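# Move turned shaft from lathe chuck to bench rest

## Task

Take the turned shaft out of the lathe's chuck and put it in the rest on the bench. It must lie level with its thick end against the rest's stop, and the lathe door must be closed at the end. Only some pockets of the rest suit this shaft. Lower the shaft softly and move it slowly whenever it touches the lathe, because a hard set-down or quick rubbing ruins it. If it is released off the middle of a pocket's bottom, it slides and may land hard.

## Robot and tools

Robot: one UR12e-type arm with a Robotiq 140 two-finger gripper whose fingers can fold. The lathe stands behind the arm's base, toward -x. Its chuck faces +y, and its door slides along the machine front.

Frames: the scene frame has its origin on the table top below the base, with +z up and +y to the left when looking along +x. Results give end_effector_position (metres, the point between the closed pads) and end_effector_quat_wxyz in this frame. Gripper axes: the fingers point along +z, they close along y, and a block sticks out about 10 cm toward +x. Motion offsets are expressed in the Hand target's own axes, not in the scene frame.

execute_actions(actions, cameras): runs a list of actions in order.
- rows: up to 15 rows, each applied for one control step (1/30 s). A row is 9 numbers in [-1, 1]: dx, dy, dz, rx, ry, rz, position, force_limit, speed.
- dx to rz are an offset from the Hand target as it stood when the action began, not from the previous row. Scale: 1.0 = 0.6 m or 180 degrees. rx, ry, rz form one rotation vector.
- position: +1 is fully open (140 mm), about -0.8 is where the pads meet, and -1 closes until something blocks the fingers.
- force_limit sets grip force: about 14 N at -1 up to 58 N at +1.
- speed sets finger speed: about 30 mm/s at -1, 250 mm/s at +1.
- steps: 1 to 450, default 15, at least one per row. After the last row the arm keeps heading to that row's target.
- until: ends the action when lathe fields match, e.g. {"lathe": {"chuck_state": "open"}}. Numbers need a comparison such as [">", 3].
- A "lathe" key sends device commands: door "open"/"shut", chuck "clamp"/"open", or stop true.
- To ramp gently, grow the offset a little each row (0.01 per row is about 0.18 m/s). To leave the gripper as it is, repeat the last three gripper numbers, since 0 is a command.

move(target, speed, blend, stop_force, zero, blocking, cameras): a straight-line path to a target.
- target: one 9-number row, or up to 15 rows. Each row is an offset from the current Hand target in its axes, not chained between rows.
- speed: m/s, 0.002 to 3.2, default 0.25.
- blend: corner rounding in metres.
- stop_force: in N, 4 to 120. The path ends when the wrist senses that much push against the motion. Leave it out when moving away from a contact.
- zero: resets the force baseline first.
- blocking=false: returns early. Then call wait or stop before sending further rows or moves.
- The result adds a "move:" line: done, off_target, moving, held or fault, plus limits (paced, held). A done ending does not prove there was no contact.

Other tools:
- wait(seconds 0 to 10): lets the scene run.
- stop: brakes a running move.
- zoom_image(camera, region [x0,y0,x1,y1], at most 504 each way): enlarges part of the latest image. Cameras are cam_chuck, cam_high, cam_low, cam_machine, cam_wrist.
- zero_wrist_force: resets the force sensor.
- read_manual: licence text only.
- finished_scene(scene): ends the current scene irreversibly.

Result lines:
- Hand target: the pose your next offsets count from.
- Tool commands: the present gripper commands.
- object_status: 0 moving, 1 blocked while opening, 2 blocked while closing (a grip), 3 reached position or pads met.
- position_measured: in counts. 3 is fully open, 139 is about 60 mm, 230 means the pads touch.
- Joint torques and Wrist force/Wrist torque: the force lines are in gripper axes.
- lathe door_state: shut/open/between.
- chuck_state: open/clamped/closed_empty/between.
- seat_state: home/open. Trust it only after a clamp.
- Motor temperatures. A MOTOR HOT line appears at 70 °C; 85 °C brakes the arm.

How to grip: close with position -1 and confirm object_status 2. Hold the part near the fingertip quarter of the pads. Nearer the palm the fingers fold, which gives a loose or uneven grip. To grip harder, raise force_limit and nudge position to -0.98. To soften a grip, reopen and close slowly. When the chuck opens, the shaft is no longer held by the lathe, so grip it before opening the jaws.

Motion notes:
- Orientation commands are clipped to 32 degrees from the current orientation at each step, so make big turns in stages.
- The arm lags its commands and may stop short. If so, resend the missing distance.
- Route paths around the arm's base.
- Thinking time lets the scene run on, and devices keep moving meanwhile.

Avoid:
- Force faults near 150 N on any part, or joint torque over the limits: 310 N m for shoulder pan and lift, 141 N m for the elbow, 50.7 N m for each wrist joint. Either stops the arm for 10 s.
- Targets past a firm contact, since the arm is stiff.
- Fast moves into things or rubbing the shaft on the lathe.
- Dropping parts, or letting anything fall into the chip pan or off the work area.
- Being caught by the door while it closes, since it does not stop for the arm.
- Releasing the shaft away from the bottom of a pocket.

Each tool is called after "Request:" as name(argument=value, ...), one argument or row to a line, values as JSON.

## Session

Request:
execute_actions(
  actions=[
    {"lathe":{"door":"open"},"steps":1},
  ],
  cameras=["all"],
)

Request:
zoom_image(
  camera="cam_chuck",
  region=[250, 80, 520, 280],
)

Request:
zoom_image(
  camera="cam_high",
  region=[190, 190, 390, 400],
)

Scene clock: 0.23 s.
end_effector_position=(+0.4124, -0.0429, +0.4200) position_measured=3 object_status=3 end_effector_quat_wxyz=(+0.004, +0.020, +1.000, +0.007)
Joint positions: [-0.489 -2.106 2.13 -1.595 -1.571 -0.482]
Joint torques (N m): [-2.04 -3.98 -48.19 -4.34 0.08 0.13]
Motor temperatures (°C): [34 30 28 36 34 32]
Wrist force (N): [0.1 0.0 -0.3]
Wrist torque (N m): [-0.01 -0.04 0.00]
Wrist force, peak (N): [0.3 -0.1 -0.4]
Hand target: +0.4124, -0.0429, +0.4200; +0.004, +0.020, +1.000, +0.007
Tool commands: gripper/position=+1.0 gripper/force_limit=+1.0 gripper/speed=+1.0
lathe: door_state=between chuck_state=clamped seat_state=home
camera_calibration:
cam_wrist: T_world_to_cam=[[0.0220619, 0.999736, 0.00640901, 0.0386849], [0.946746, -0.0229514, 0.321162, -0.520815], [0.321224, -0.00101774, -0.947003, 0.444718], [0, 0, 0, 1]] pos_world=[0.349372, -0.0501755, 0.588167]

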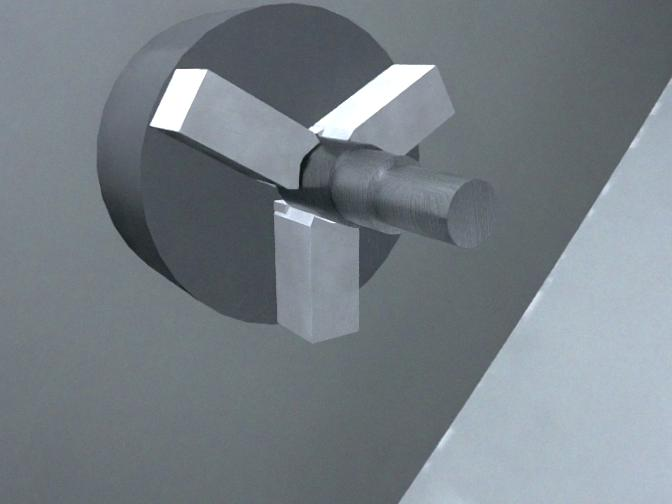

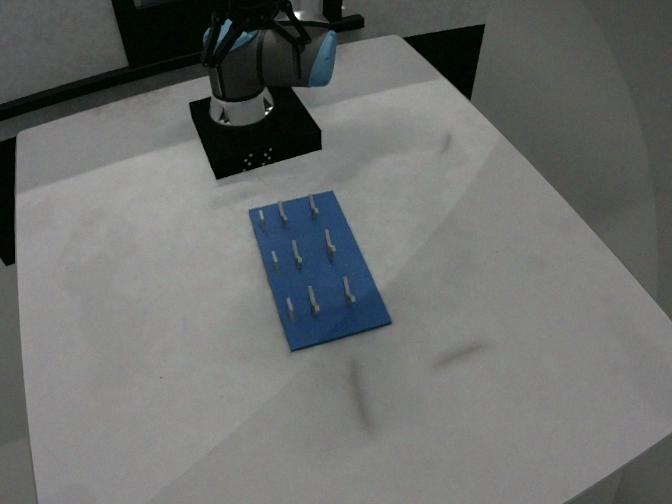

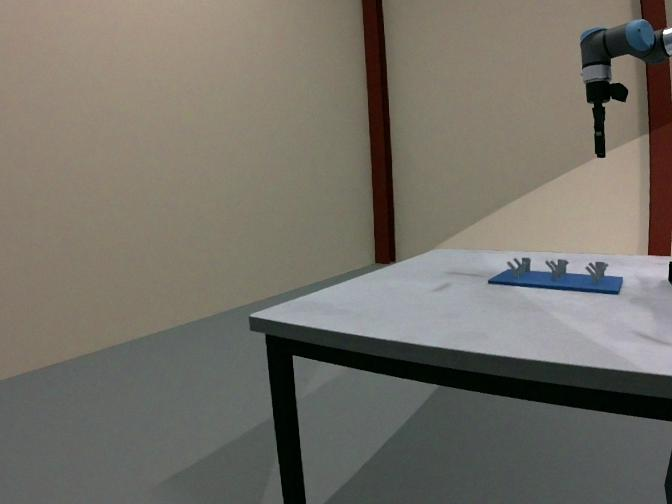

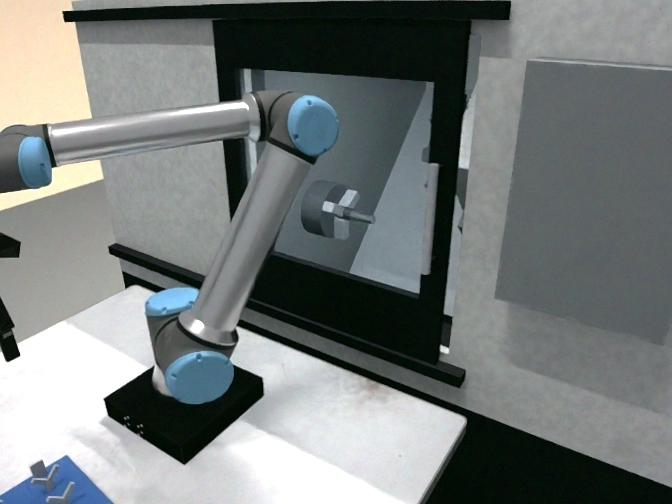

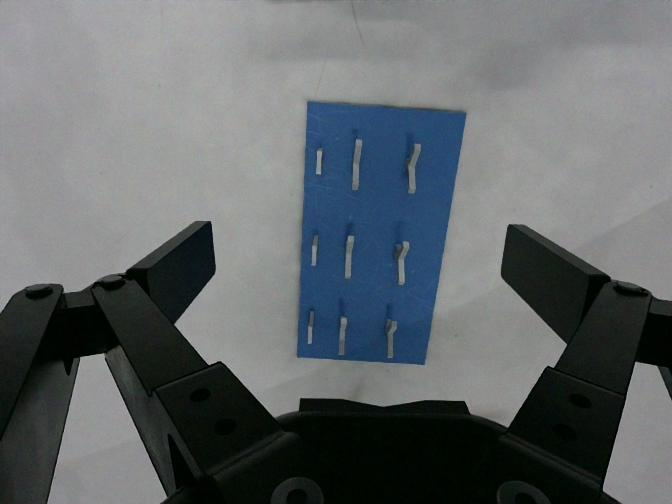

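Scaled by 1.867 from the camera's 672x504 image, which has a finer 960x720 frame.

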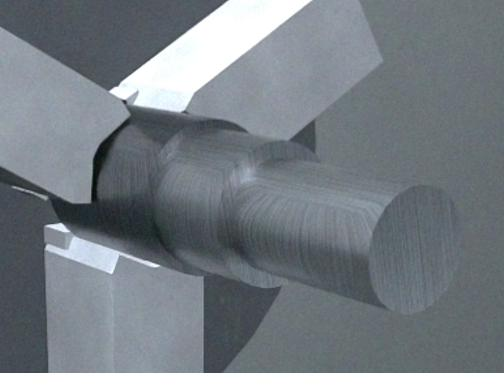

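Scaled by 2.400 from the camera's 672x504 image, which has a finer 960x720 frame.

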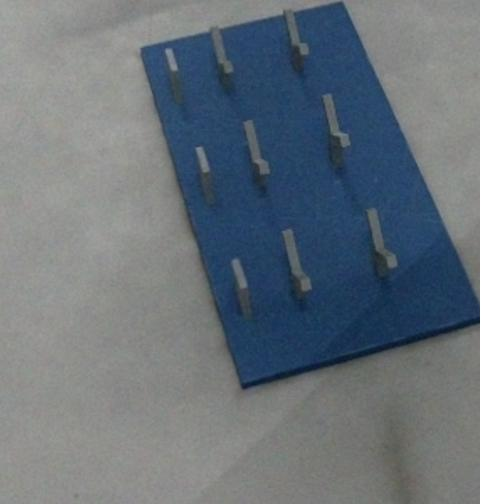

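Request:
move(
  target=[-0.185, 0.624, 0.377, 0.3964, 0.384, -0.3945, 1, 1, 1],
  speed=0.5,
  cameras=["cam_wrist"],
)

Request:
zoom_image(
  camera="cam_wrist",
  region=[200, 220, 480, 370],
)

Scene clock: 4.00 s.
end_effector_position=(+0.5402, +0.3296, +0.1997) position_measured=3 object_status=3 end_effector_quat_wxyz=(+0.500, +0.500, -0.500, +0.500)
Joint positions: [0.723 -0.81 1.542 -0.711 -2.452 0.008]
Joint torques (N m): [9.33 -79.86 -40.06 4.45 -3.84 2.2]
Wrist force (N): [-2.7 0.3 -3.6]
Wrist torque (N m): [0.23 0.19 0.11]
Wrist force, peak (N): [-4.4 0.9 -4.9]
Hand target: +0.5402, +0.3297, +0.1997; +0.500, +0.500, -0.499, +0.500
Off the commanded pose: 0.000 m, 0 deg.
lathe: door_state=open chuck_state=clamped seat_state=home
move: done
camera_calibration:
cam_wrist: T_world_to_cam=[[-0.99978, -0.00724996, 0.0196777, 0.54621], [-0.0209587, 0.313587, -0.949328, 0.102949], [0.000711913, -0.949532, -0.31367, 0.554685], [0, 0, 0, 1]] pos_world=[0.547852, 0.498368, 0.260973]
Images, in order (width x height): cam_wrist 672x504.

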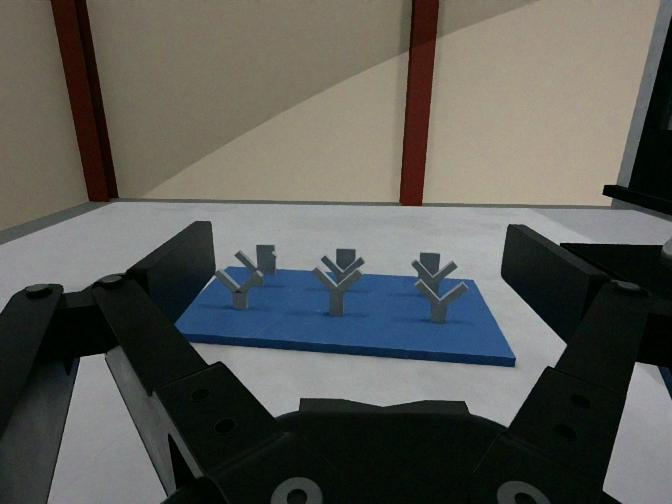

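Scaled by 1.800 from the camera's 672x504 image, which has a finer 960x720 frame.

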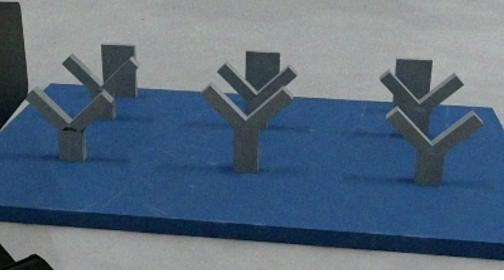

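Request:
execute_actions(
  actions=[],
  cameras=["cam_wrist"],
)

Request:
zoom_image(
  camera="cam_wrist",
  region=[390, 230, 490, 335],
)

Request:
zoom_image(
  camera="cam_wrist",
  region=[290, 230, 390, 335],
)

Request:
zoom_image(
  camera="cam_wrist",
  region=[195, 230, 295, 335],
)

Scene clock: 6.00 s.
end_effector_position=(+0.5402, +0.3297, +0.1997) position_measured=3 object_status=3 end_effector_quat_wxyz=(+0.500, +0.500, -0.499, +0.500)
Joint positions: [0.723 -0.81 1.542 -0.71 -2.452 0.008]
Joint velocities: within noise
Joint torques (N m): [8.69 -77.39 -38.9 4.09 -3.83 2.49]
Motor temperatures (°C): [34 30 28 36 34 32]
Wrist force (N): [-2.7 0.1 -3.4]
Wrist torque (N m): [0.18 0.18 0.10]
Wrist force, peak (N): [-3.0 0.2 -3.9]
Hand target: +0.5402, +0.3297, +0.1997; +0.500, +0.500, -0.499, +0.500
Tool commands: gripper/position=+1.0 gripper/force_limit=+1.0 gripper/speed=+1.0
Off the commanded pose: 0.000 m, 0 deg.
lathe: door_state=open chuck_state=clamped seat_state=home
camera_calibration:
cam_wrist: T_world_to_cam=[[-0.99978, -0.00724482, 0.0196783, 0.546208], [-0.0209575, 0.313377, -0.949398, 0.103041], [0.000711508, -0.949601, -0.31346, 0.55476], [0, 0, 0, 1]] pos_world=[0.547852, 0.498468, 0.260973]
Images, in order (width x height): cam_wrist 672x504.

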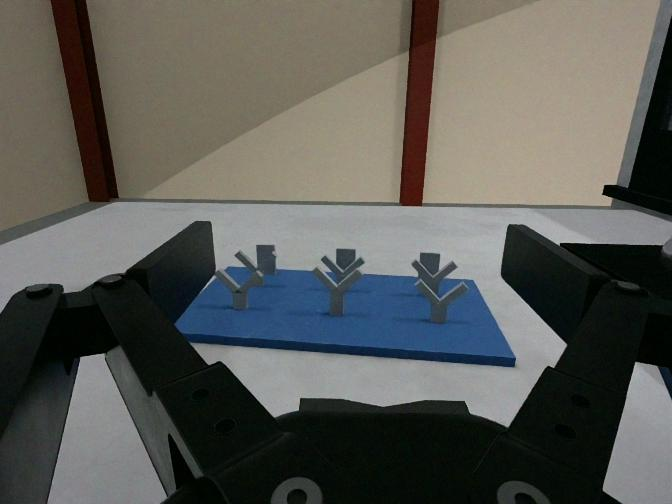

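Scaled by 4.800 from the camera's 672x504 image, which has a finer 960x720 frame.

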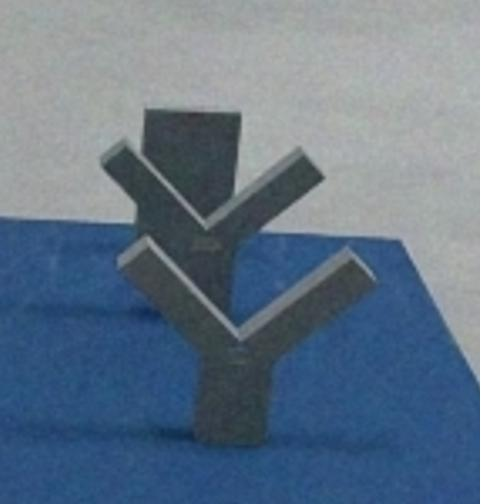

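Scaled by 4.800 from the camera's 672x504 image, which has a finer 960x720 frame.

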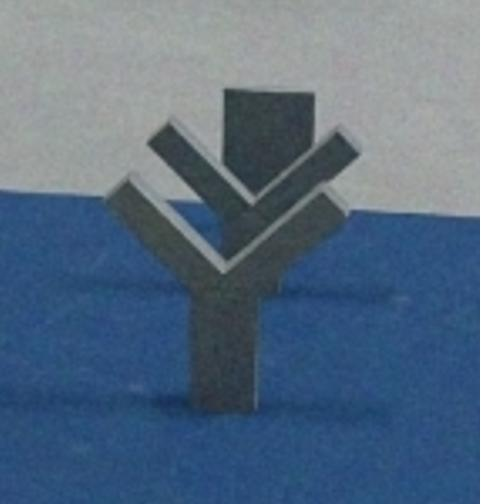

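Scaled by 4.800 from the camera's 672x504 image, which has a finer 960x720 frame.

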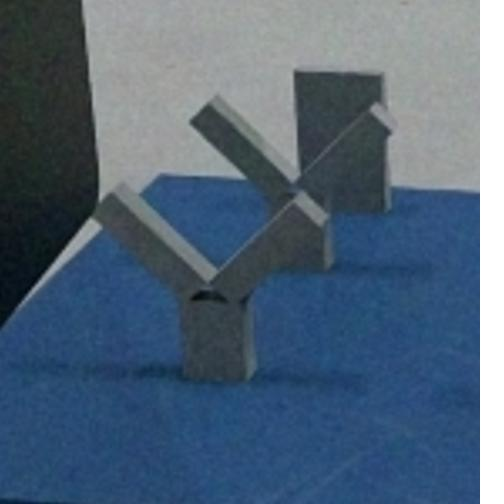

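Request:
move(
  target=[-0.067, 0.1, 0.2333, -0.025, 0, 0, 1, 1, 1],
  speed=0.3,
  cameras=["cam_wrist"],
)

Request:
zoom_image(
  camera="cam_wrist",
  region=[200, 200, 520, 440],
)

Scene clock: 8.30 s.
end_effector_position=(+0.4802, +0.1897, +0.1596) position_measured=3 object_status=3 end_effector_quat_wxyz=(+0.520, +0.480, -0.519, +0.480)
Joint positions: [0.601 -0.909 1.844 -0.91 -2.495 0.011]
Joint torques (N m): [-13.78 -83.03 -15.98 -0.35 -4.2 -2.03]
Wrist force (N): [-2.4 0.5 -3.2]
Wrist torque (N m): [0.27 0.15 0.25]
Wrist force, peak (N): [-1.9 -0.1 -6.1]
Hand target: +0.4802, +0.1896, +0.1596; +0.520, +0.480, -0.519, +0.480
Off the commanded pose: 0.000 m, 0 deg.
lathe: door_state=open chuck_state=clamped seat_state=home
move: done
camera_calibration:
cam_wrist: T_world_to_cam=[[-0.997273, 0.0711497, 0.0195896, 0.469993], [0.00374792, 0.31394, -0.949435, 0.095621], [-0.073702, -0.946773, -0.313351, 0.444533], [0, 0, 0, 1]] pos_world=[0.501116, 0.357412, 0.220874]
Images, in order (width x height): cam_wrist 672x504.

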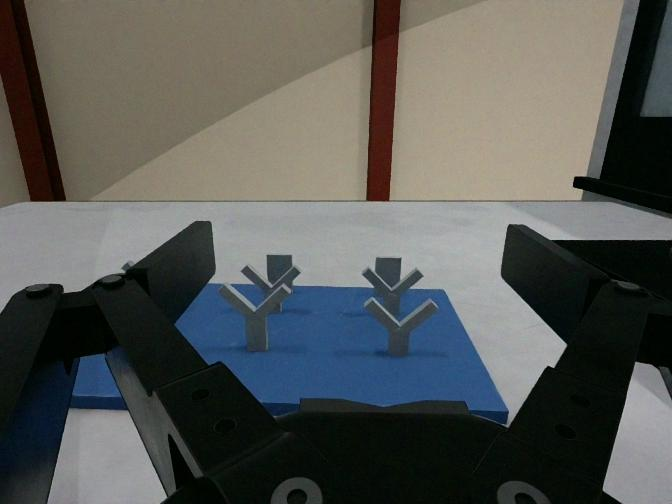

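Scaled by 1.575 from the camera's 672x504 image, which has a finer 960x720 frame.

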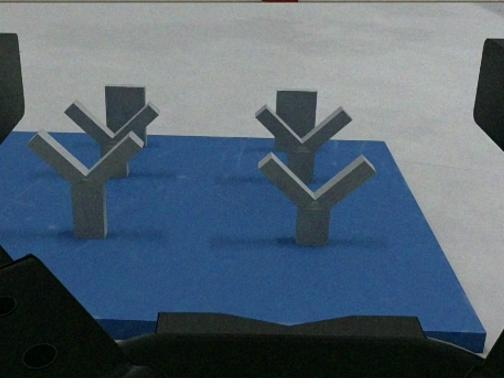

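Request:
zoom_image(
  camera="cam_wrist",
  region=[355, 250, 445, 365],
)

Request:
zoom_image(
  camera="cam_wrist",
  region=[213, 250, 303, 365],
)

Request:
move(
  target=[0, -0.2083, 0, 0, 0, 0, 1, 1, 1],
  speed=0.3,
  cameras=["cam_wrist"],
)

Request:
zoom_image(
  camera="cam_wrist",
  region=[200, 220, 420, 365],
)

Scaled by 4.383 from the camera's 672x504 image, which has a finer 960x720 frame.

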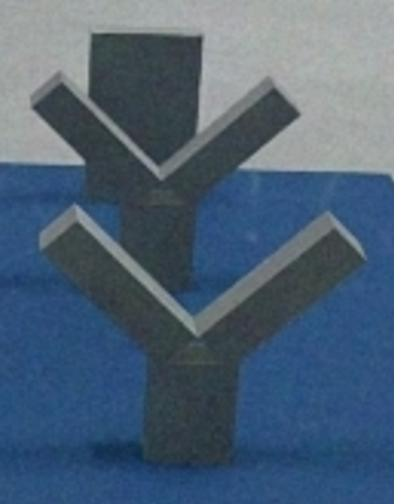

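Scaled by 4.383 from the camera's 672x504 image, which has a finer 960x720 frame.

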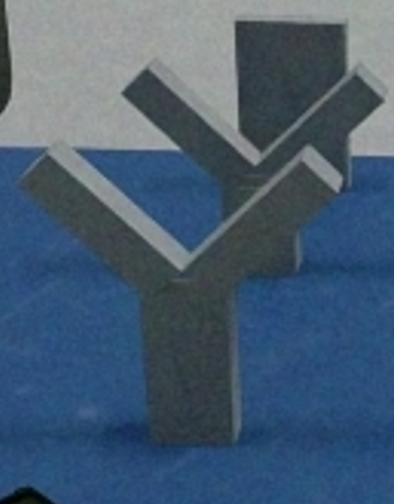

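Scene clock: 9.70 s.
end_effector_position=(+0.6047, +0.1799, +0.1595) position_measured=3 object_status=3 end_effector_quat_wxyz=(+0.520, +0.480, -0.519, +0.480)
Joint positions: [0.508 -0.816 1.651 -0.807 -2.589 0.016]
Joint torques (N m): [-13.14 -75.91 -35.81 3.75 -4.04 2.42]
Wrist force (N): [-2.5 0.4 -3.3]
Wrist torque (N m): [0.22 0.13 0.10]
Wrist force, peak (N): [-2.6 2.9 -3.3]
Hand target: +0.6048, +0.1799, +0.1595; +0.520, +0.480, -0.519, +0.480
Off the commanded pose: 0.000 m, 0 deg.
lathe: door_state=open chuck_state=clamped seat_state=home
move: done
camera_calibration:
cam_wrist: T_world_to_cam=[[-0.997274, 0.0711152, 0.0196846, 0.594853], [0.00365408, 0.314036, -0.949404, 0.0980909], [-0.0736987, -0.946744, -0.31344, 0.44428], [0, 0, 0, 1]] pos_world=[0.625616, 0.347512, 0.220673]
Images, in order (width x height): cam_wrist 672x504.

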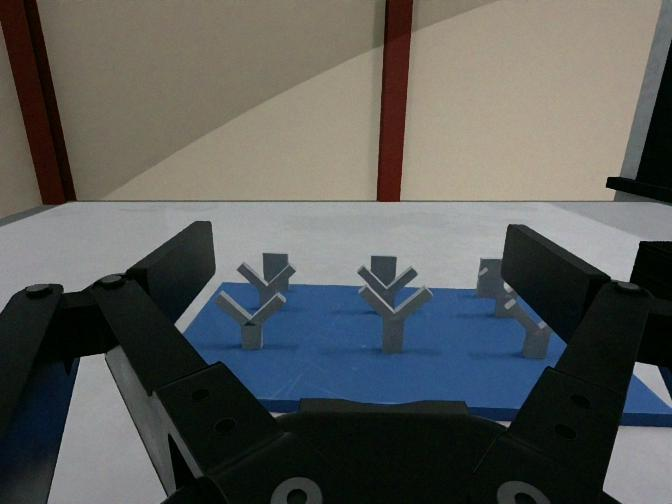

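Scaled by 2.291 from the camera's 672x504 image, which has a finer 960x720 frame.

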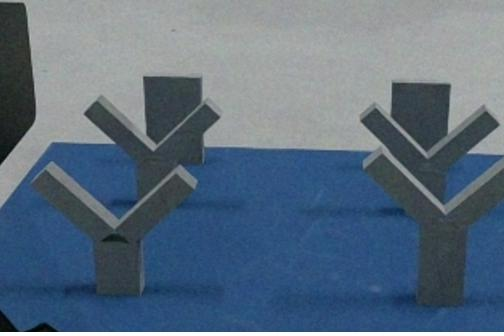

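Request:
zoom_image(
  camera="cam_wrist",
  region=[210, 245, 300, 360],
)

Request:
zoom_image(
  camera="cam_wrist",
  region=[348, 245, 438, 360],
)

Request:
zoom_image(
  camera="cam_wrist",
  region=[470, 245, 560, 360],
)

Scaled by 4.383 from the camera's 672x504 image, which has a finer 960x720 frame.

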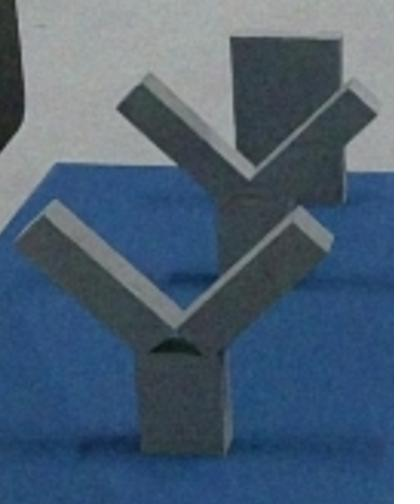

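Scaled by 4.383 from the camera's 672x504 image, which has a finer 960x720 frame.

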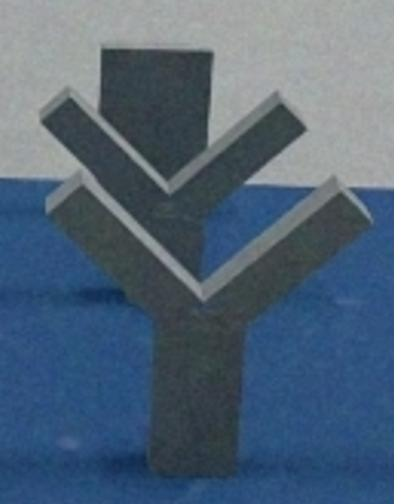

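Scaled by 4.383 from the camera's 672x504 image, which has a finer 960x720 frame.

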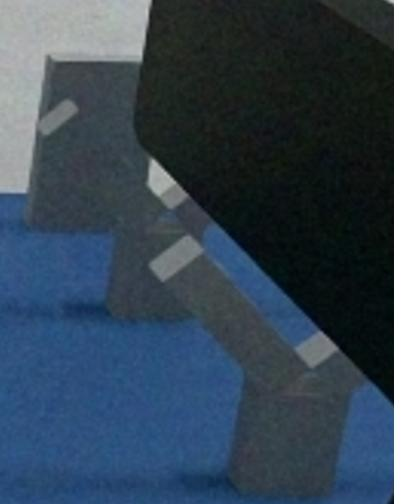

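Request:
execute_actions(
  actions=[],
  cameras=["cam_chuck"],
)

Request:
zoom_image(
  camera="cam_chuck",
  region=[350, 120, 530, 280],
)

Scene clock: 10.93 s.
end_effector_position=(+0.6048, +0.1799, +0.1595) position_measured=3 object_status=3 end_effector_quat_wxyz=(+0.520, +0.480, -0.519, +0.480)
Joint positions: [0.508 -0.816 1.651 -0.807 -2.589 0.016]
Joint velocities: within noise
Joint torques (N m): [-12.15 -75.5 -36.12 3.73 -3.77 2.43]
Motor temperatures (°C): [34 30 28 36 34 32]
Wrist force (N): [-2.6 0.8 -3.3]
Wrist torque (N m): [0.31 0.14 0.09]
Wrist force, peak (N): [-2.7 0.6 -3.8]
Hand target: +0.6048, +0.1799, +0.1595; +0.520, +0.480, -0.519, +0.480
Tool commands: gripper/position=+1.0 gripper/force_limit=+1.0 gripper/speed=+1.0
Off the commanded pose: 0.000 m, 0 deg.
lathe: door_state=open chuck_state=clamped seat_state=home
Images, in order (width x height): cam_chuck 672x504.

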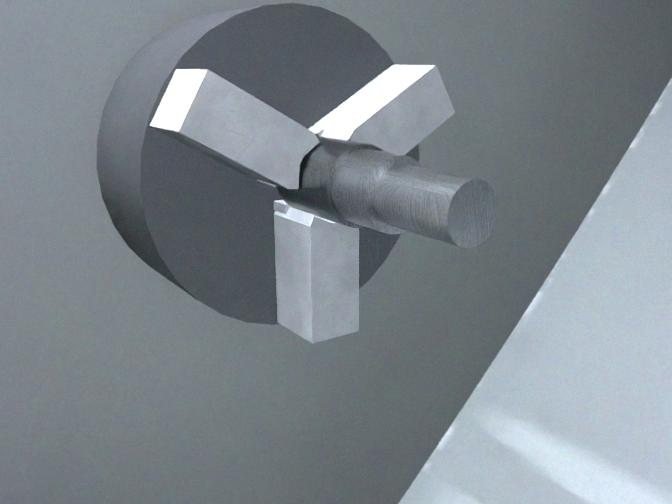

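Scaled by 2.800 from the camera's 672x504 image, which has a finer 960x720 frame.

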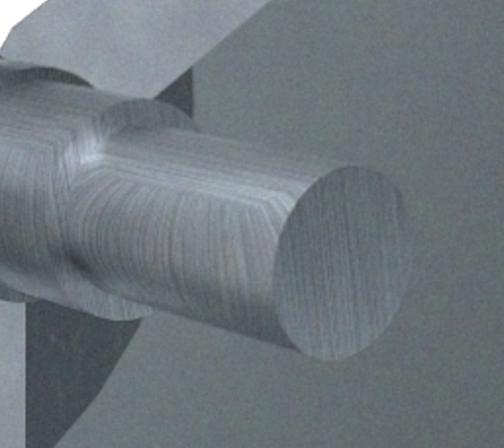

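Request:
move(
  target=[0.483, 0.376, -0.4218, 0.2144, -0.466, -0.2145, 1, 1, 1],
  speed=0.5,
)

Request:
move(
  target=[-0.683, 0.377, -0.083, 0, 0, -0.5, 1, 1, 1],
  speed=0.6,
)

Scene clock: 14.30 s.
end_effector_position=(+0.4000, +0.4499, +0.4494) position_measured=3 object_status=3 end_effector_quat_wxyz=(+0.001, +0.924, -0.383, -0.001)
Joint positions: [0.593 -1.733 1.85 -1.672 -1.578 -1.796]
Joint torques (N m): [-11.86 -41.42 -56.96 -2.11 3.82 -2.09]
Wrist force (N): [0.5 -0.3 -0.3]
Wrist torque (N m): [-0.06 -0.12 0.06]
Wrist force, peak (N): [-4.5 -0.4 -3.1]
Hand target: +0.4000, +0.4499, +0.4494; +0.000, +0.924, -0.383, -0.001
Off the commanded pose: 0.000 m, 0 deg.
lathe: door_state=open chuck_state=clamped seat_state=home
move: done

Scene clock: 16.33 s.
end_effector_position=(-0.0494, +0.5801, +0.4998) position_measured=3 object_status=3 end_effector_quat_wxyz=(+0.000, +0.924, +0.382, -0.001)
Joint positions: [1.378 -1.777 1.793 -1.572 -1.565 -2.581]
Joint torques (N m): [8.36 -21.2 -56.54 -2.56 -3.92 -2.12]
Wrist force (N): [0.3 -0.5 -0.6]
Wrist torque (N m): [-0.12 -0.11 0.05]
Wrist force, peak (N): [2.7 -1.2 -0.3]
Hand target: -0.0495, +0.5802, +0.4998; +0.000, +0.924, +0.382, -0.001
Off the commanded pose: 0.000 m, 0 deg.
lathe: door_state=open chuck_state=clamped seat_state=home
move: done

Request:
move(
  target=[-1.0, -0.2475, 0.067, 0.2368, -0.0981, -0.2368, 1, 1, 1],
  speed=0.4,
)

Scene clock: 18.87 s.
end_effector_position=(-0.5791, +0.2613, +0.4606) position_measured=3 object_status=3 end_effector_quat_wxyz=(-0.271, +0.653, +0.653, -0.271)
Joint positions: [2.075 -2.029 2.282 -2.248 -0.876 -2.509]
Joint torques (N m): [10.04 -0.74 -40.34 -7.17 -2.25 2.58]
Wrist force (N): [0.9 1.4 -2.7]
Wrist torque (N m): [0.25 -0.29 -0.09]
Wrist force, peak (N): [1.2 1.6 -2.9]
Hand target: -0.5791, +0.2613, +0.4606; -0.271, +0.653, +0.653, -0.271
Off the commanded pose: 0.000 m, 0 deg.
lathe: door_state=open chuck_state=clamped seat_state=home
move: done

Request:
move(
  target=[-0.2015, -0.0642, 0.1653, 0, 0, 0, 1, 1, 1],
  speed=0.25,
  cameras=["cam_wrist", "cam_chuck"],
)

Request:
zoom_image(
  camera="cam_wrist",
  region=[150, 200, 450, 420],
)

Scene clock: 20.40 s.
end_effector_position=(-0.6766, +0.1405, +0.4179) position_measured=3 object_status=3 end_effector_quat_wxyz=(-0.271, +0.653, +0.653, -0.271)
Joint positions: [2.451 -1.894 2.323 -2.647 -1.07 -2.118]
Joint torques (N m): [10.73 -5.86 -53.34 -7.56 -3.14 2.29]
Wrist force (N): [1.1 1.4 -2.9]
Wrist torque (N m): [0.25 -0.37 -0.12]
Wrist force, peak (N): [2.7 2.0 -4.0]
Hand target: -0.6766, +0.1405, +0.4179; -0.271, +0.653, +0.653, -0.271
Off the commanded pose: 0.000 m, 0 deg.
lathe: door_state=open chuck_state=clamped seat_state=home
move: done
camera_calibration:
cam_wrist: T_world_to_cam=[[0.700895, 0.0177241, -0.713044, 0.777339], [0.235624, -0.949322, 0.208012, 0.21135], [-0.673222, -0.313805, -0.669551, 0.0478325], [0, 0, 0, 1]] pos_world=[-0.56243, 0.201871, 0.54234]
Images, in order (width x height): cam_chuck 672x504, cam_wrist 672x504.

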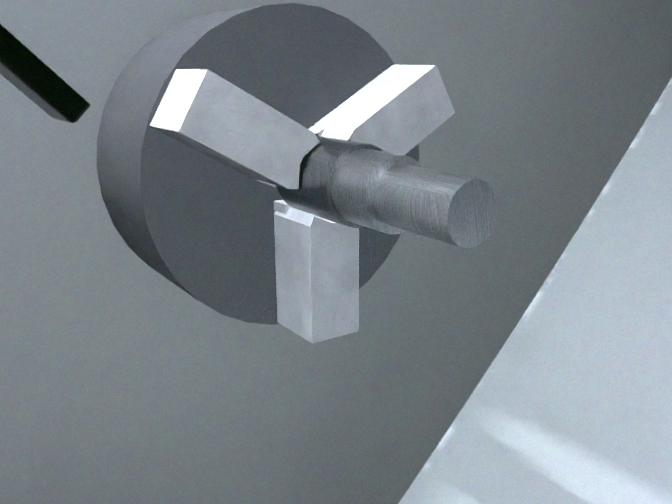

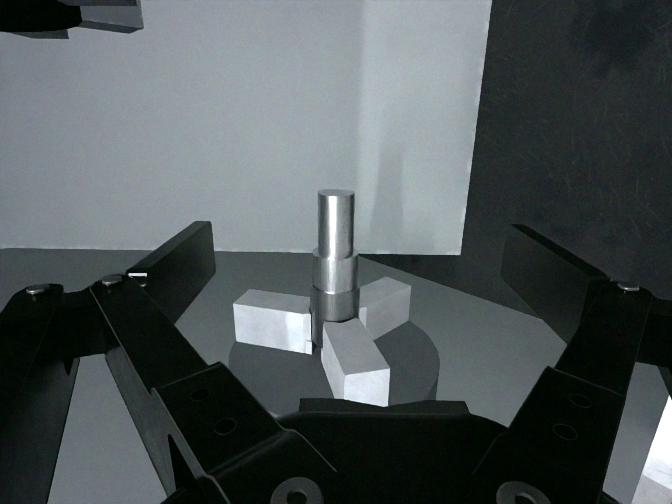

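Scaled by 1.680 from the camera's 672x504 image, which has a finer 960x720 frame.

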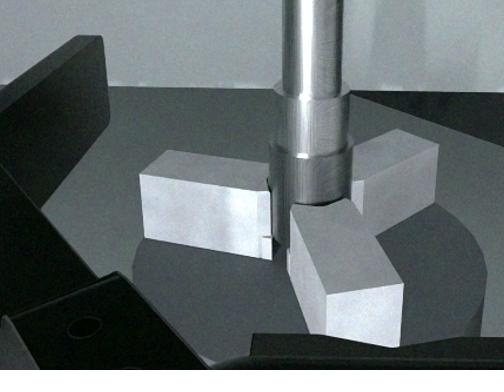

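Request:
zoom_image(
  camera="cam_wrist",
  region=[290, 185, 390, 335],
)

Scaled by 3.360 from the camera's 672x504 image, which has a finer 960x720 frame.

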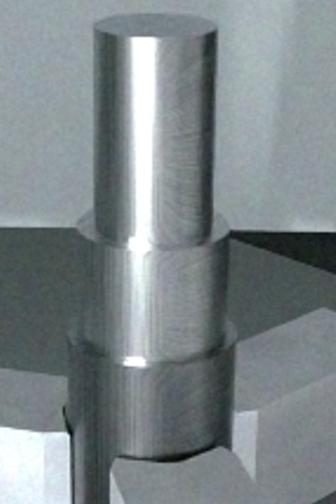

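Request:
move(
  target=[-0.132, -0.0087, 0.1671, 0, 0, 0, 1, 1, 1],
  speed=0.12,
  cameras=["cam_wrist", "cam_chuck"],
)

Request:
zoom_image(
  camera="cam_wrist",
  region=[270, 120, 450, 330],
)

Scene clock: 23.17 s.
end_effector_position=(-0.7513, +0.0613, +0.3509) position_measured=3 object_status=3 end_effector_quat_wxyz=(-0.271, +0.653, +0.653, -0.271)
Joint positions: [2.693 -1.685 2.319 -2.937 -1.225 -1.913]
Joint torques (N m): [7.56 -23.49 -49.72 -6.92 -3.31 2.59]
Wrist force (N): [0.8 1.1 -2.8]
Wrist torque (N m): [0.18 -0.32 -0.10]
Wrist force, peak (N): [1.8 0.7 -4.3]
Hand target: -0.7514, +0.0613, +0.3508; -0.271, +0.653, +0.653, -0.271
Off the commanded pose: 0.000 m, 0 deg.
lathe: door_state=open chuck_state=clamped seat_state=home
move: done
camera_calibration:
cam_wrist: T_world_to_cam=[[0.700943, 0.0177474, -0.712996, 0.783331], [0.23561, -0.949329, 0.207997, 0.1677], [-0.673177, -0.313783, -0.669607, -0.0721175], [0, 0, 0, 1]] pos_world=[-0.63713, 0.122671, 0.47534]
Images, in order (width x height): cam_chuck 672x504, cam_wrist 672x504.

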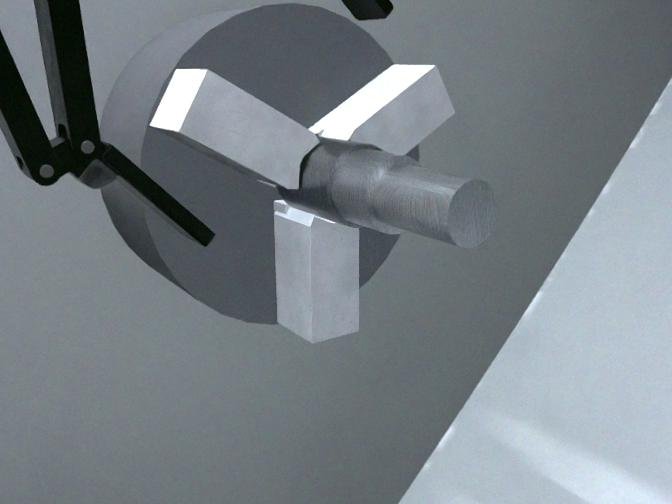

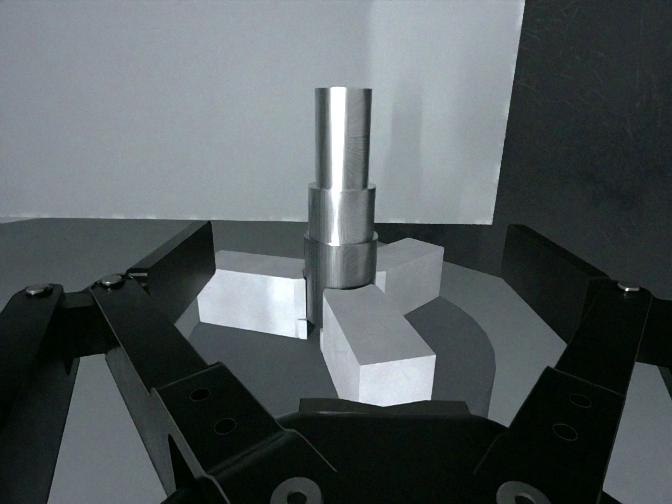

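Scaled by 2.400 from the camera's 672x504 image, which has a finer 960x720 frame.

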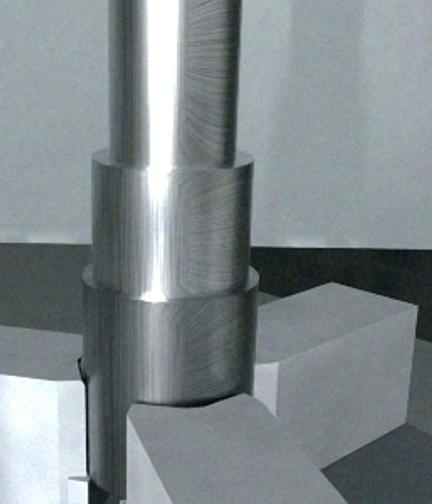

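Request:
move(
  target=[0.0053, -0.0139, 0.1077, 0, 0, 0, 1, 1, 1],
  speed=0.06,
  cameras=["cam_wrist", "cam_chuck"],
)

Scene clock: 25.03 s.
end_effector_position=(-0.8030, +0.0645, +0.3112) position_measured=3 object_status=3 end_effector_quat_wxyz=(-0.271, +0.653, +0.653, -0.271)
Joint positions: [2.734 -1.535 2.269 -3.046 -1.252 -1.881]
Joint torques (N m): [7.41 -30.83 -45.99 -7.63 -3.03 2.38]
Wrist force (N): [1.0 1.7 -2.7]
Wrist torque (N m): [0.27 -0.32 -0.15]
Wrist force, peak (N): [1.2 1.5 -3.6]
Hand target: -0.8030, +0.0645, +0.3111; -0.271, +0.653, +0.653, -0.271
Off the commanded pose: 0.000 m, 0 deg.
lathe: door_state=open chuck_state=clamped seat_state=home
move: done
camera_calibration:
cam_wrist: T_world_to_cam=[[0.700943, 0.0177474, -0.712996, 0.791207], [0.23561, -0.949329, 0.207997, 0.191177], [-0.673177, -0.313783, -0.669607, -0.1325], [0, 0, 0, 1]] pos_world=[-0.68883, 0.125871, 0.43564]
Images, in order (width x height): cam_chuck 672x504, cam_wrist 672x504.

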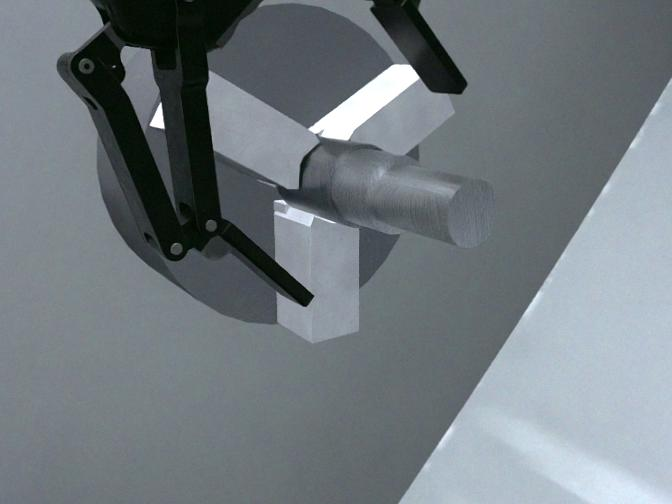

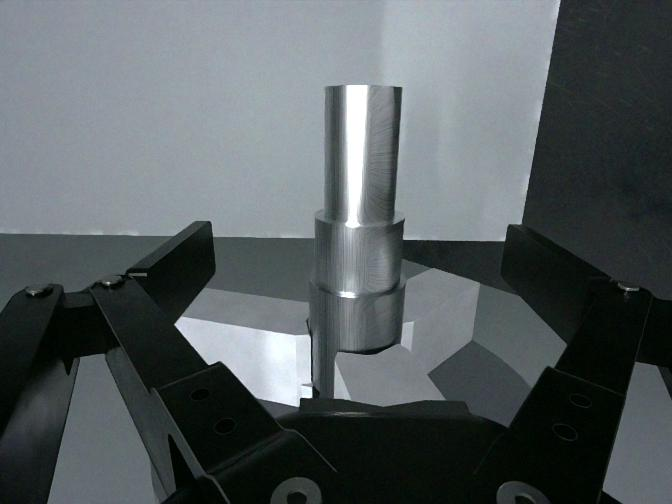

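Request:
execute_actions(
  actions=[
    {"rows":[[0,0,0,0,0,0,-1,-1,-1]],"steps":150},
  ],
  cameras=["cam_wrist","cam_chuck"],
)

Scene clock: 30.37 s.
end_effector_position=(-0.8030, +0.0645, +0.3111) position_measured=166 object_status=2 end_effector_quat_wxyz=(-0.271, +0.653, +0.653, -0.271)
Joint positions: [2.734 -1.535 2.269 -3.046 -1.252 -1.881]
Joint torques (N m): [6.61 -45.72 -45.47 -7.24 2.62 0.14]
Wrist force (N): [0.5 8.6 -6.3]
Wrist torque (N m): [0.15 -0.34 0.06]
Wrist force, peak (N): [0.1 10.3 -5.9]
Hand target: -0.8030, +0.0645, +0.3111; -0.271, +0.653, +0.653, -0.271
Off the commanded pose: 0.000 m, 0 deg.
lathe: door_state=open chuck_state=clamped seat_state=home
camera_calibration:
cam_wrist: T_world_to_cam=[[0.700943, 0.0177474, -0.712996, 0.791207], [0.23561, -0.949329, 0.207997, 0.191177], [-0.673177, -0.313783, -0.669607, -0.1325], [0, 0, 0, 1]] pos_world=[-0.68883, 0.125871, 0.43564]
Images, in order (width x height): cam_chuck 672x504, cam_wrist 672x504.

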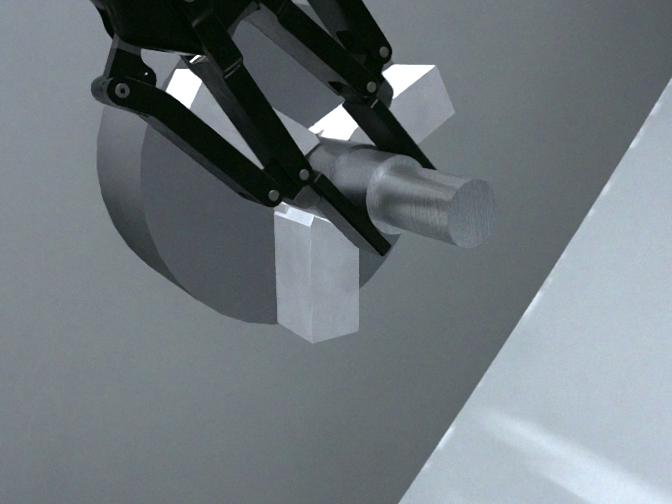

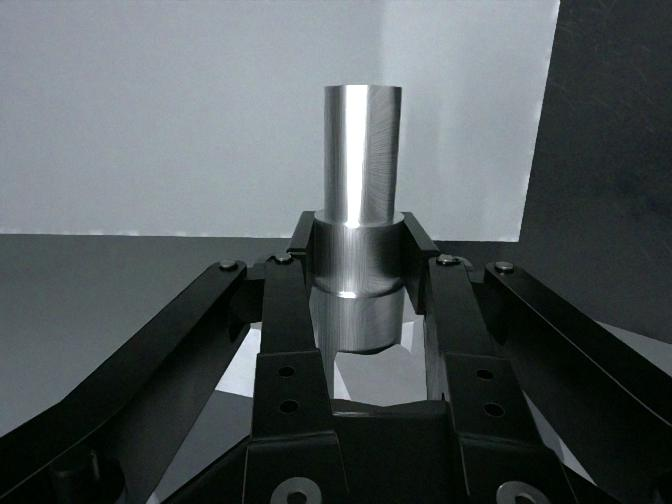

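Request:
execute_actions(
  actions=[
    {"rows":[[0,0,0,0,0,0,0.05,1,-1]],"steps":40},
  ],
)

Request:
move(
  target=[-0.0035, 0.0003, 0, 0, 0, 0, 0.05, 1, -1],
  speed=0.02,
)

Request:
execute_actions(
  actions=[
    {"rows":[[0,0,0,0,0,0,-1,1,0.3]],"steps":60},
  ],
  cameras=["cam_wrist"],
)

Scene clock: 32.47 s.
end_effector_position=(-0.8030, +0.0645, +0.3111) position_measured=123 object_status=3 end_effector_quat_wxyz=(-0.271, +0.653, +0.653, -0.271)
Joint positions: [2.734 -1.535 2.269 -3.046 -1.252 -1.881]
Joint torques (N m): [3.72 -46.59 -35.17 -6.56 2.15 -1.08]
Wrist force (N): [-0.4 1.6 -2.9]
Wrist torque (N m): [0.22 -0.01 -0.15]
Wrist force, peak (N): [0.4 9.3 -6.4]
Hand target: -0.8030, +0.0645, +0.3111; -0.271, +0.653, +0.653, -0.271
Off the commanded pose: 0.000 m, 0 deg.
lathe: door_state=open chuck_state=clamped seat_state=home

Scene clock: 33.17 s.
end_effector_position=(-0.8029, +0.0625, +0.3110) position_measured=123 object_status=3 end_effector_quat_wxyz=(-0.271, +0.653, +0.653, -0.271)
Joint positions: [2.737 -1.535 2.269 -3.047 -1.254 -1.878]
Joint torques (N m): [7.21 -49.75 -29.94 -7.39 -3.19 2.69]
Wrist force (N): [-0.5 2.0 -2.9]
Wrist torque (N m): [0.31 -0.01 -0.15]
Wrist force, peak (N): [-0.3 2.0 -3.2]
Hand target: -0.8029, +0.0624, +0.3110; -0.271, +0.653, +0.653, -0.271
Off the commanded pose: 0.000 m, 0 deg.
lathe: door_state=open chuck_state=clamped seat_state=home
move: done

Scene clock: 35.37 s.
end_effector_position=(-0.8029, +0.0624, +0.3110) position_measured=170 object_status=2 end_effector_quat_wxyz=(-0.271, +0.653, +0.653, -0.271)
Joint positions: [2.737 -1.535 2.269 -3.048 -1.255 -1.878]
Joint torques (N m): [7.48 -36.77 -42.11 -4.65 0.82 -1.36]
Wrist force (N): [0.1 2.1 -6.5]
Wrist torque (N m): [0.28 -0.02 0.30]
Wrist force, peak (N): [0.3 2.7 -6.9]
Hand target: -0.8029, +0.0624, +0.3110; -0.271, +0.653, +0.653, -0.271
Off the commanded pose: 0.000 m, 0 deg.
lathe: door_state=open chuck_state=clamped seat_state=home
camera_calibration:
cam_wrist: T_world_to_cam=[[0.700943, 0.0177474, -0.712996, 0.791031], [0.23561, -0.949329, 0.207997, 0.189201], [-0.673177, -0.313783, -0.669607, -0.133226], [0, 0, 0, 1]] pos_world=[-0.68873, 0.123771, 0.43544]
Images, in order (width x height): cam_wrist 672x504.

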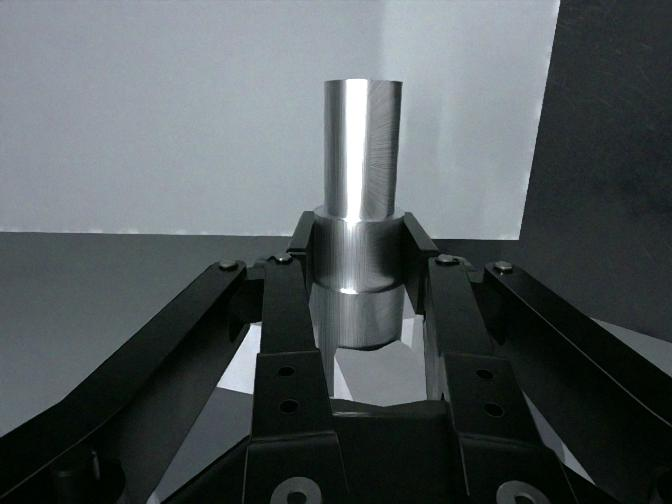

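Request:
execute_actions(
  actions=[
    {"lathe":{"chuck":"open"},"steps":120,"until":{"lathe":{"chuck_state":"open"}}},
  ],
)

Request:
move(
  target=[0.15, 0, 0, 0, 0, 0, -1, 1, 0.3],
  speed=0.025,
  cameras=["cam_wrist", "cam_chuck"],
)

Scene clock: 36.67 s.
end_effector_position=(-0.8029, +0.0624, +0.3110) position_measured=170 object_status=2 end_effector_quat_wxyz=(-0.271, +0.653, +0.653, -0.271)
Joint positions: [2.737 -1.535 2.269 -3.048 -1.255 -1.878]
Joint torques (N m): [8.49 -35.66 -42.44 -4.71 2.78 -1.44]
Wrist force (N): [2.1 5.3 1.0]
Wrist torque (N m): [0.31 -0.01 -0.10]
Wrist force, peak (N): [0.6 2.3 -6.9]
Hand target: -0.8029, +0.0624, +0.3110; -0.271, +0.653, +0.653, -0.271
Tool commands: gripper/position=-1.0 gripper/force_limit=+1.0 gripper/speed=+0.3
Off the commanded pose: 0.000 m, 0 deg.
lathe: door_state=open chuck_state=open seat_state=home

Scene clock: 40.60 s.
end_effector_position=(-0.8028, +0.1523, +0.3110) position_measured=170 object_status=2 end_effector_quat_wxyz=(-0.271, +0.653, +0.653, -0.271)
Joint positions: [2.593 -1.514 2.241 -2.999 -1.159 -1.994]
Joint torques (N m): [-16.48 -36.33 -49.72 -4.4 5.6 -2.18]
Wrist force (N): [0.0 5.3 0.3]
Wrist torque (N m): [0.18 -0.08 -0.04]
Wrist force, peak (N): [-0.7 5.9 1.0]
Hand target: -0.8028, +0.1524, +0.3110; -0.271, +0.653, +0.653, -0.271
Off the commanded pose: 0.000 m, 0 deg.
lathe: door_state=open chuck_state=open seat_state=open
move: done
camera_calibration:
cam_wrist: T_world_to_cam=[[0.700943, 0.0177474, -0.712996, 0.789436], [0.23561, -0.949329, 0.207997, 0.274546], [-0.673177, -0.313783, -0.669607, -0.105016], [0, 0, 0, 1]] pos_world=[-0.68873, 0.213671, 0.43544]
Images, in order (width x height): cam_chuck 672x504, cam_wrist 672x504.

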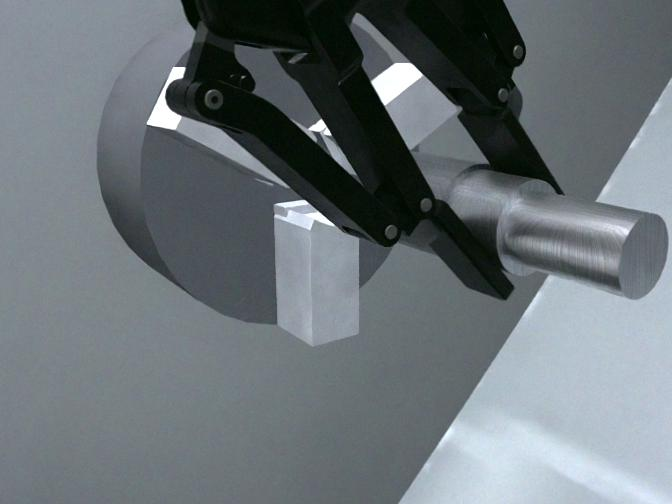

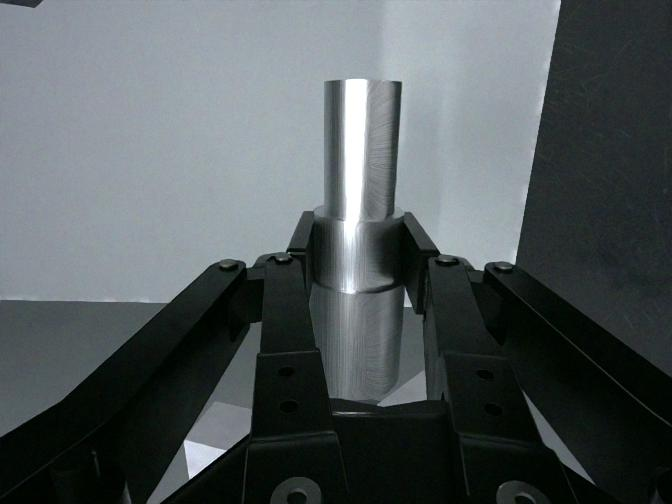

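Request:
move(
  target=[
    [0.177,0.0873,-0.4378,0,0,0,-1,1,0.3],
    [0.427,0.370,-0.815,-0.15,0,0,-1,1,0.3],
  ],
  speed=0.2,
  blend=[0.05, 0],
)

Request:
move(
  target=[
    [0.236,0.396,-0.129,-0.1,0,0,-1,1,0.3],
    [0.186,0.9775,-0.228,-0.1,0,0,-1,1,0.3],
  ],
  speed=0.3,
  blend=[0.06, 0],
  cameras=["cam_wrist", "cam_machine"],
)

Scene clock: 44.37 s.
end_effector_position=(-0.2997, +0.4083, +0.4988) position_measured=170 object_status=2 end_effector_quat_wxyz=(-0.111, +0.699, +0.698, -0.111)
Joint positions: [1.637 -2.021 1.981 -1.529 -1.247 -3.106]
Joint torques (N m): [-13.16 -3.58 -60.74 -2.78 -2.45 -1.95]
Wrist force (N): [-0.3 3.1 3.4]
Wrist torque (N m): [0.25 0.07 0.05]
Wrist force, peak (N): [-0.7 5.9 1.4]
Hand target: -0.2996, +0.4083, +0.4988; -0.111, +0.699, +0.698, -0.111
Off the commanded pose: 0.000 m, 0 deg.
lathe: door_state=open chuck_state=open seat_state=open
move: done

Scene clock: 47.10 s.
end_effector_position=(+0.3003, +0.5195, +0.4466) position_measured=170 object_status=2 end_effector_quat_wxyz=(+0.000, +0.707, +0.707, -0.001)
Joint positions: [0.79 -1.736 1.857 -1.676 -1.574 -3.955]
Joint torques (N m): [-13.47 -26.54 -59.99 -7.36 3.94 -1.7]
Wrist force (N): [-0.8 -0.1 4.6]
Wrist torque (N m): [-0.02 0.21 0.09]
Wrist force, peak (N): [-1.7 4.3 5.4]
Hand target: +0.3005, +0.5195, +0.4466; +0.000, +0.707, +0.707, -0.001
Off the commanded pose: 0.000 m, 0 deg.
lathe: door_state=open chuck_state=open seat_state=open
move: done
camera_calibration:
cam_wrist: T_world_to_cam=[[0.999806, 0.01776, -0.00850436, -0.298073], [0.0195328, -0.949162, 0.314181, 0.352374], [-0.00249216, -0.314286, -0.949325, 0.767504], [0, 0, 0, 1]] pos_world=[0.293045, 0.58097, 0.615366]
Images, in order (width x height): cam_machine 672x504, cam_wrist 672x504.

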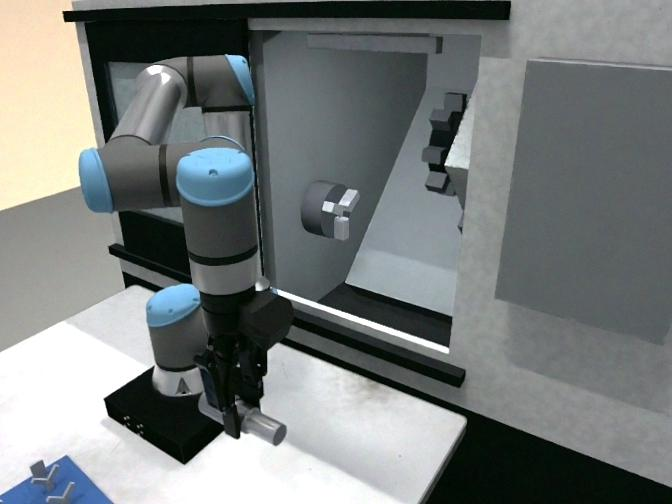

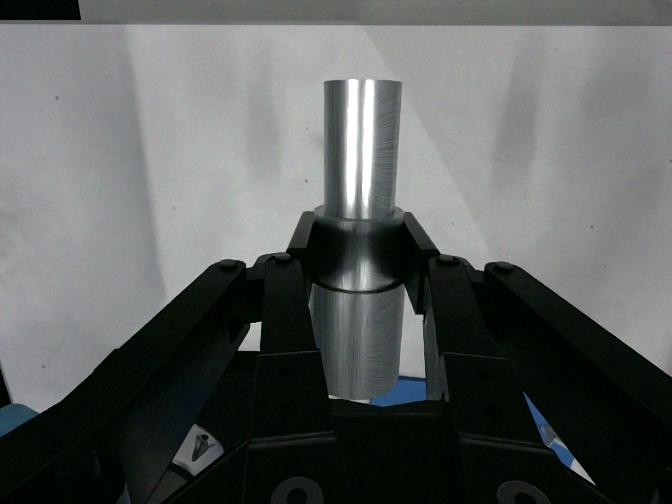

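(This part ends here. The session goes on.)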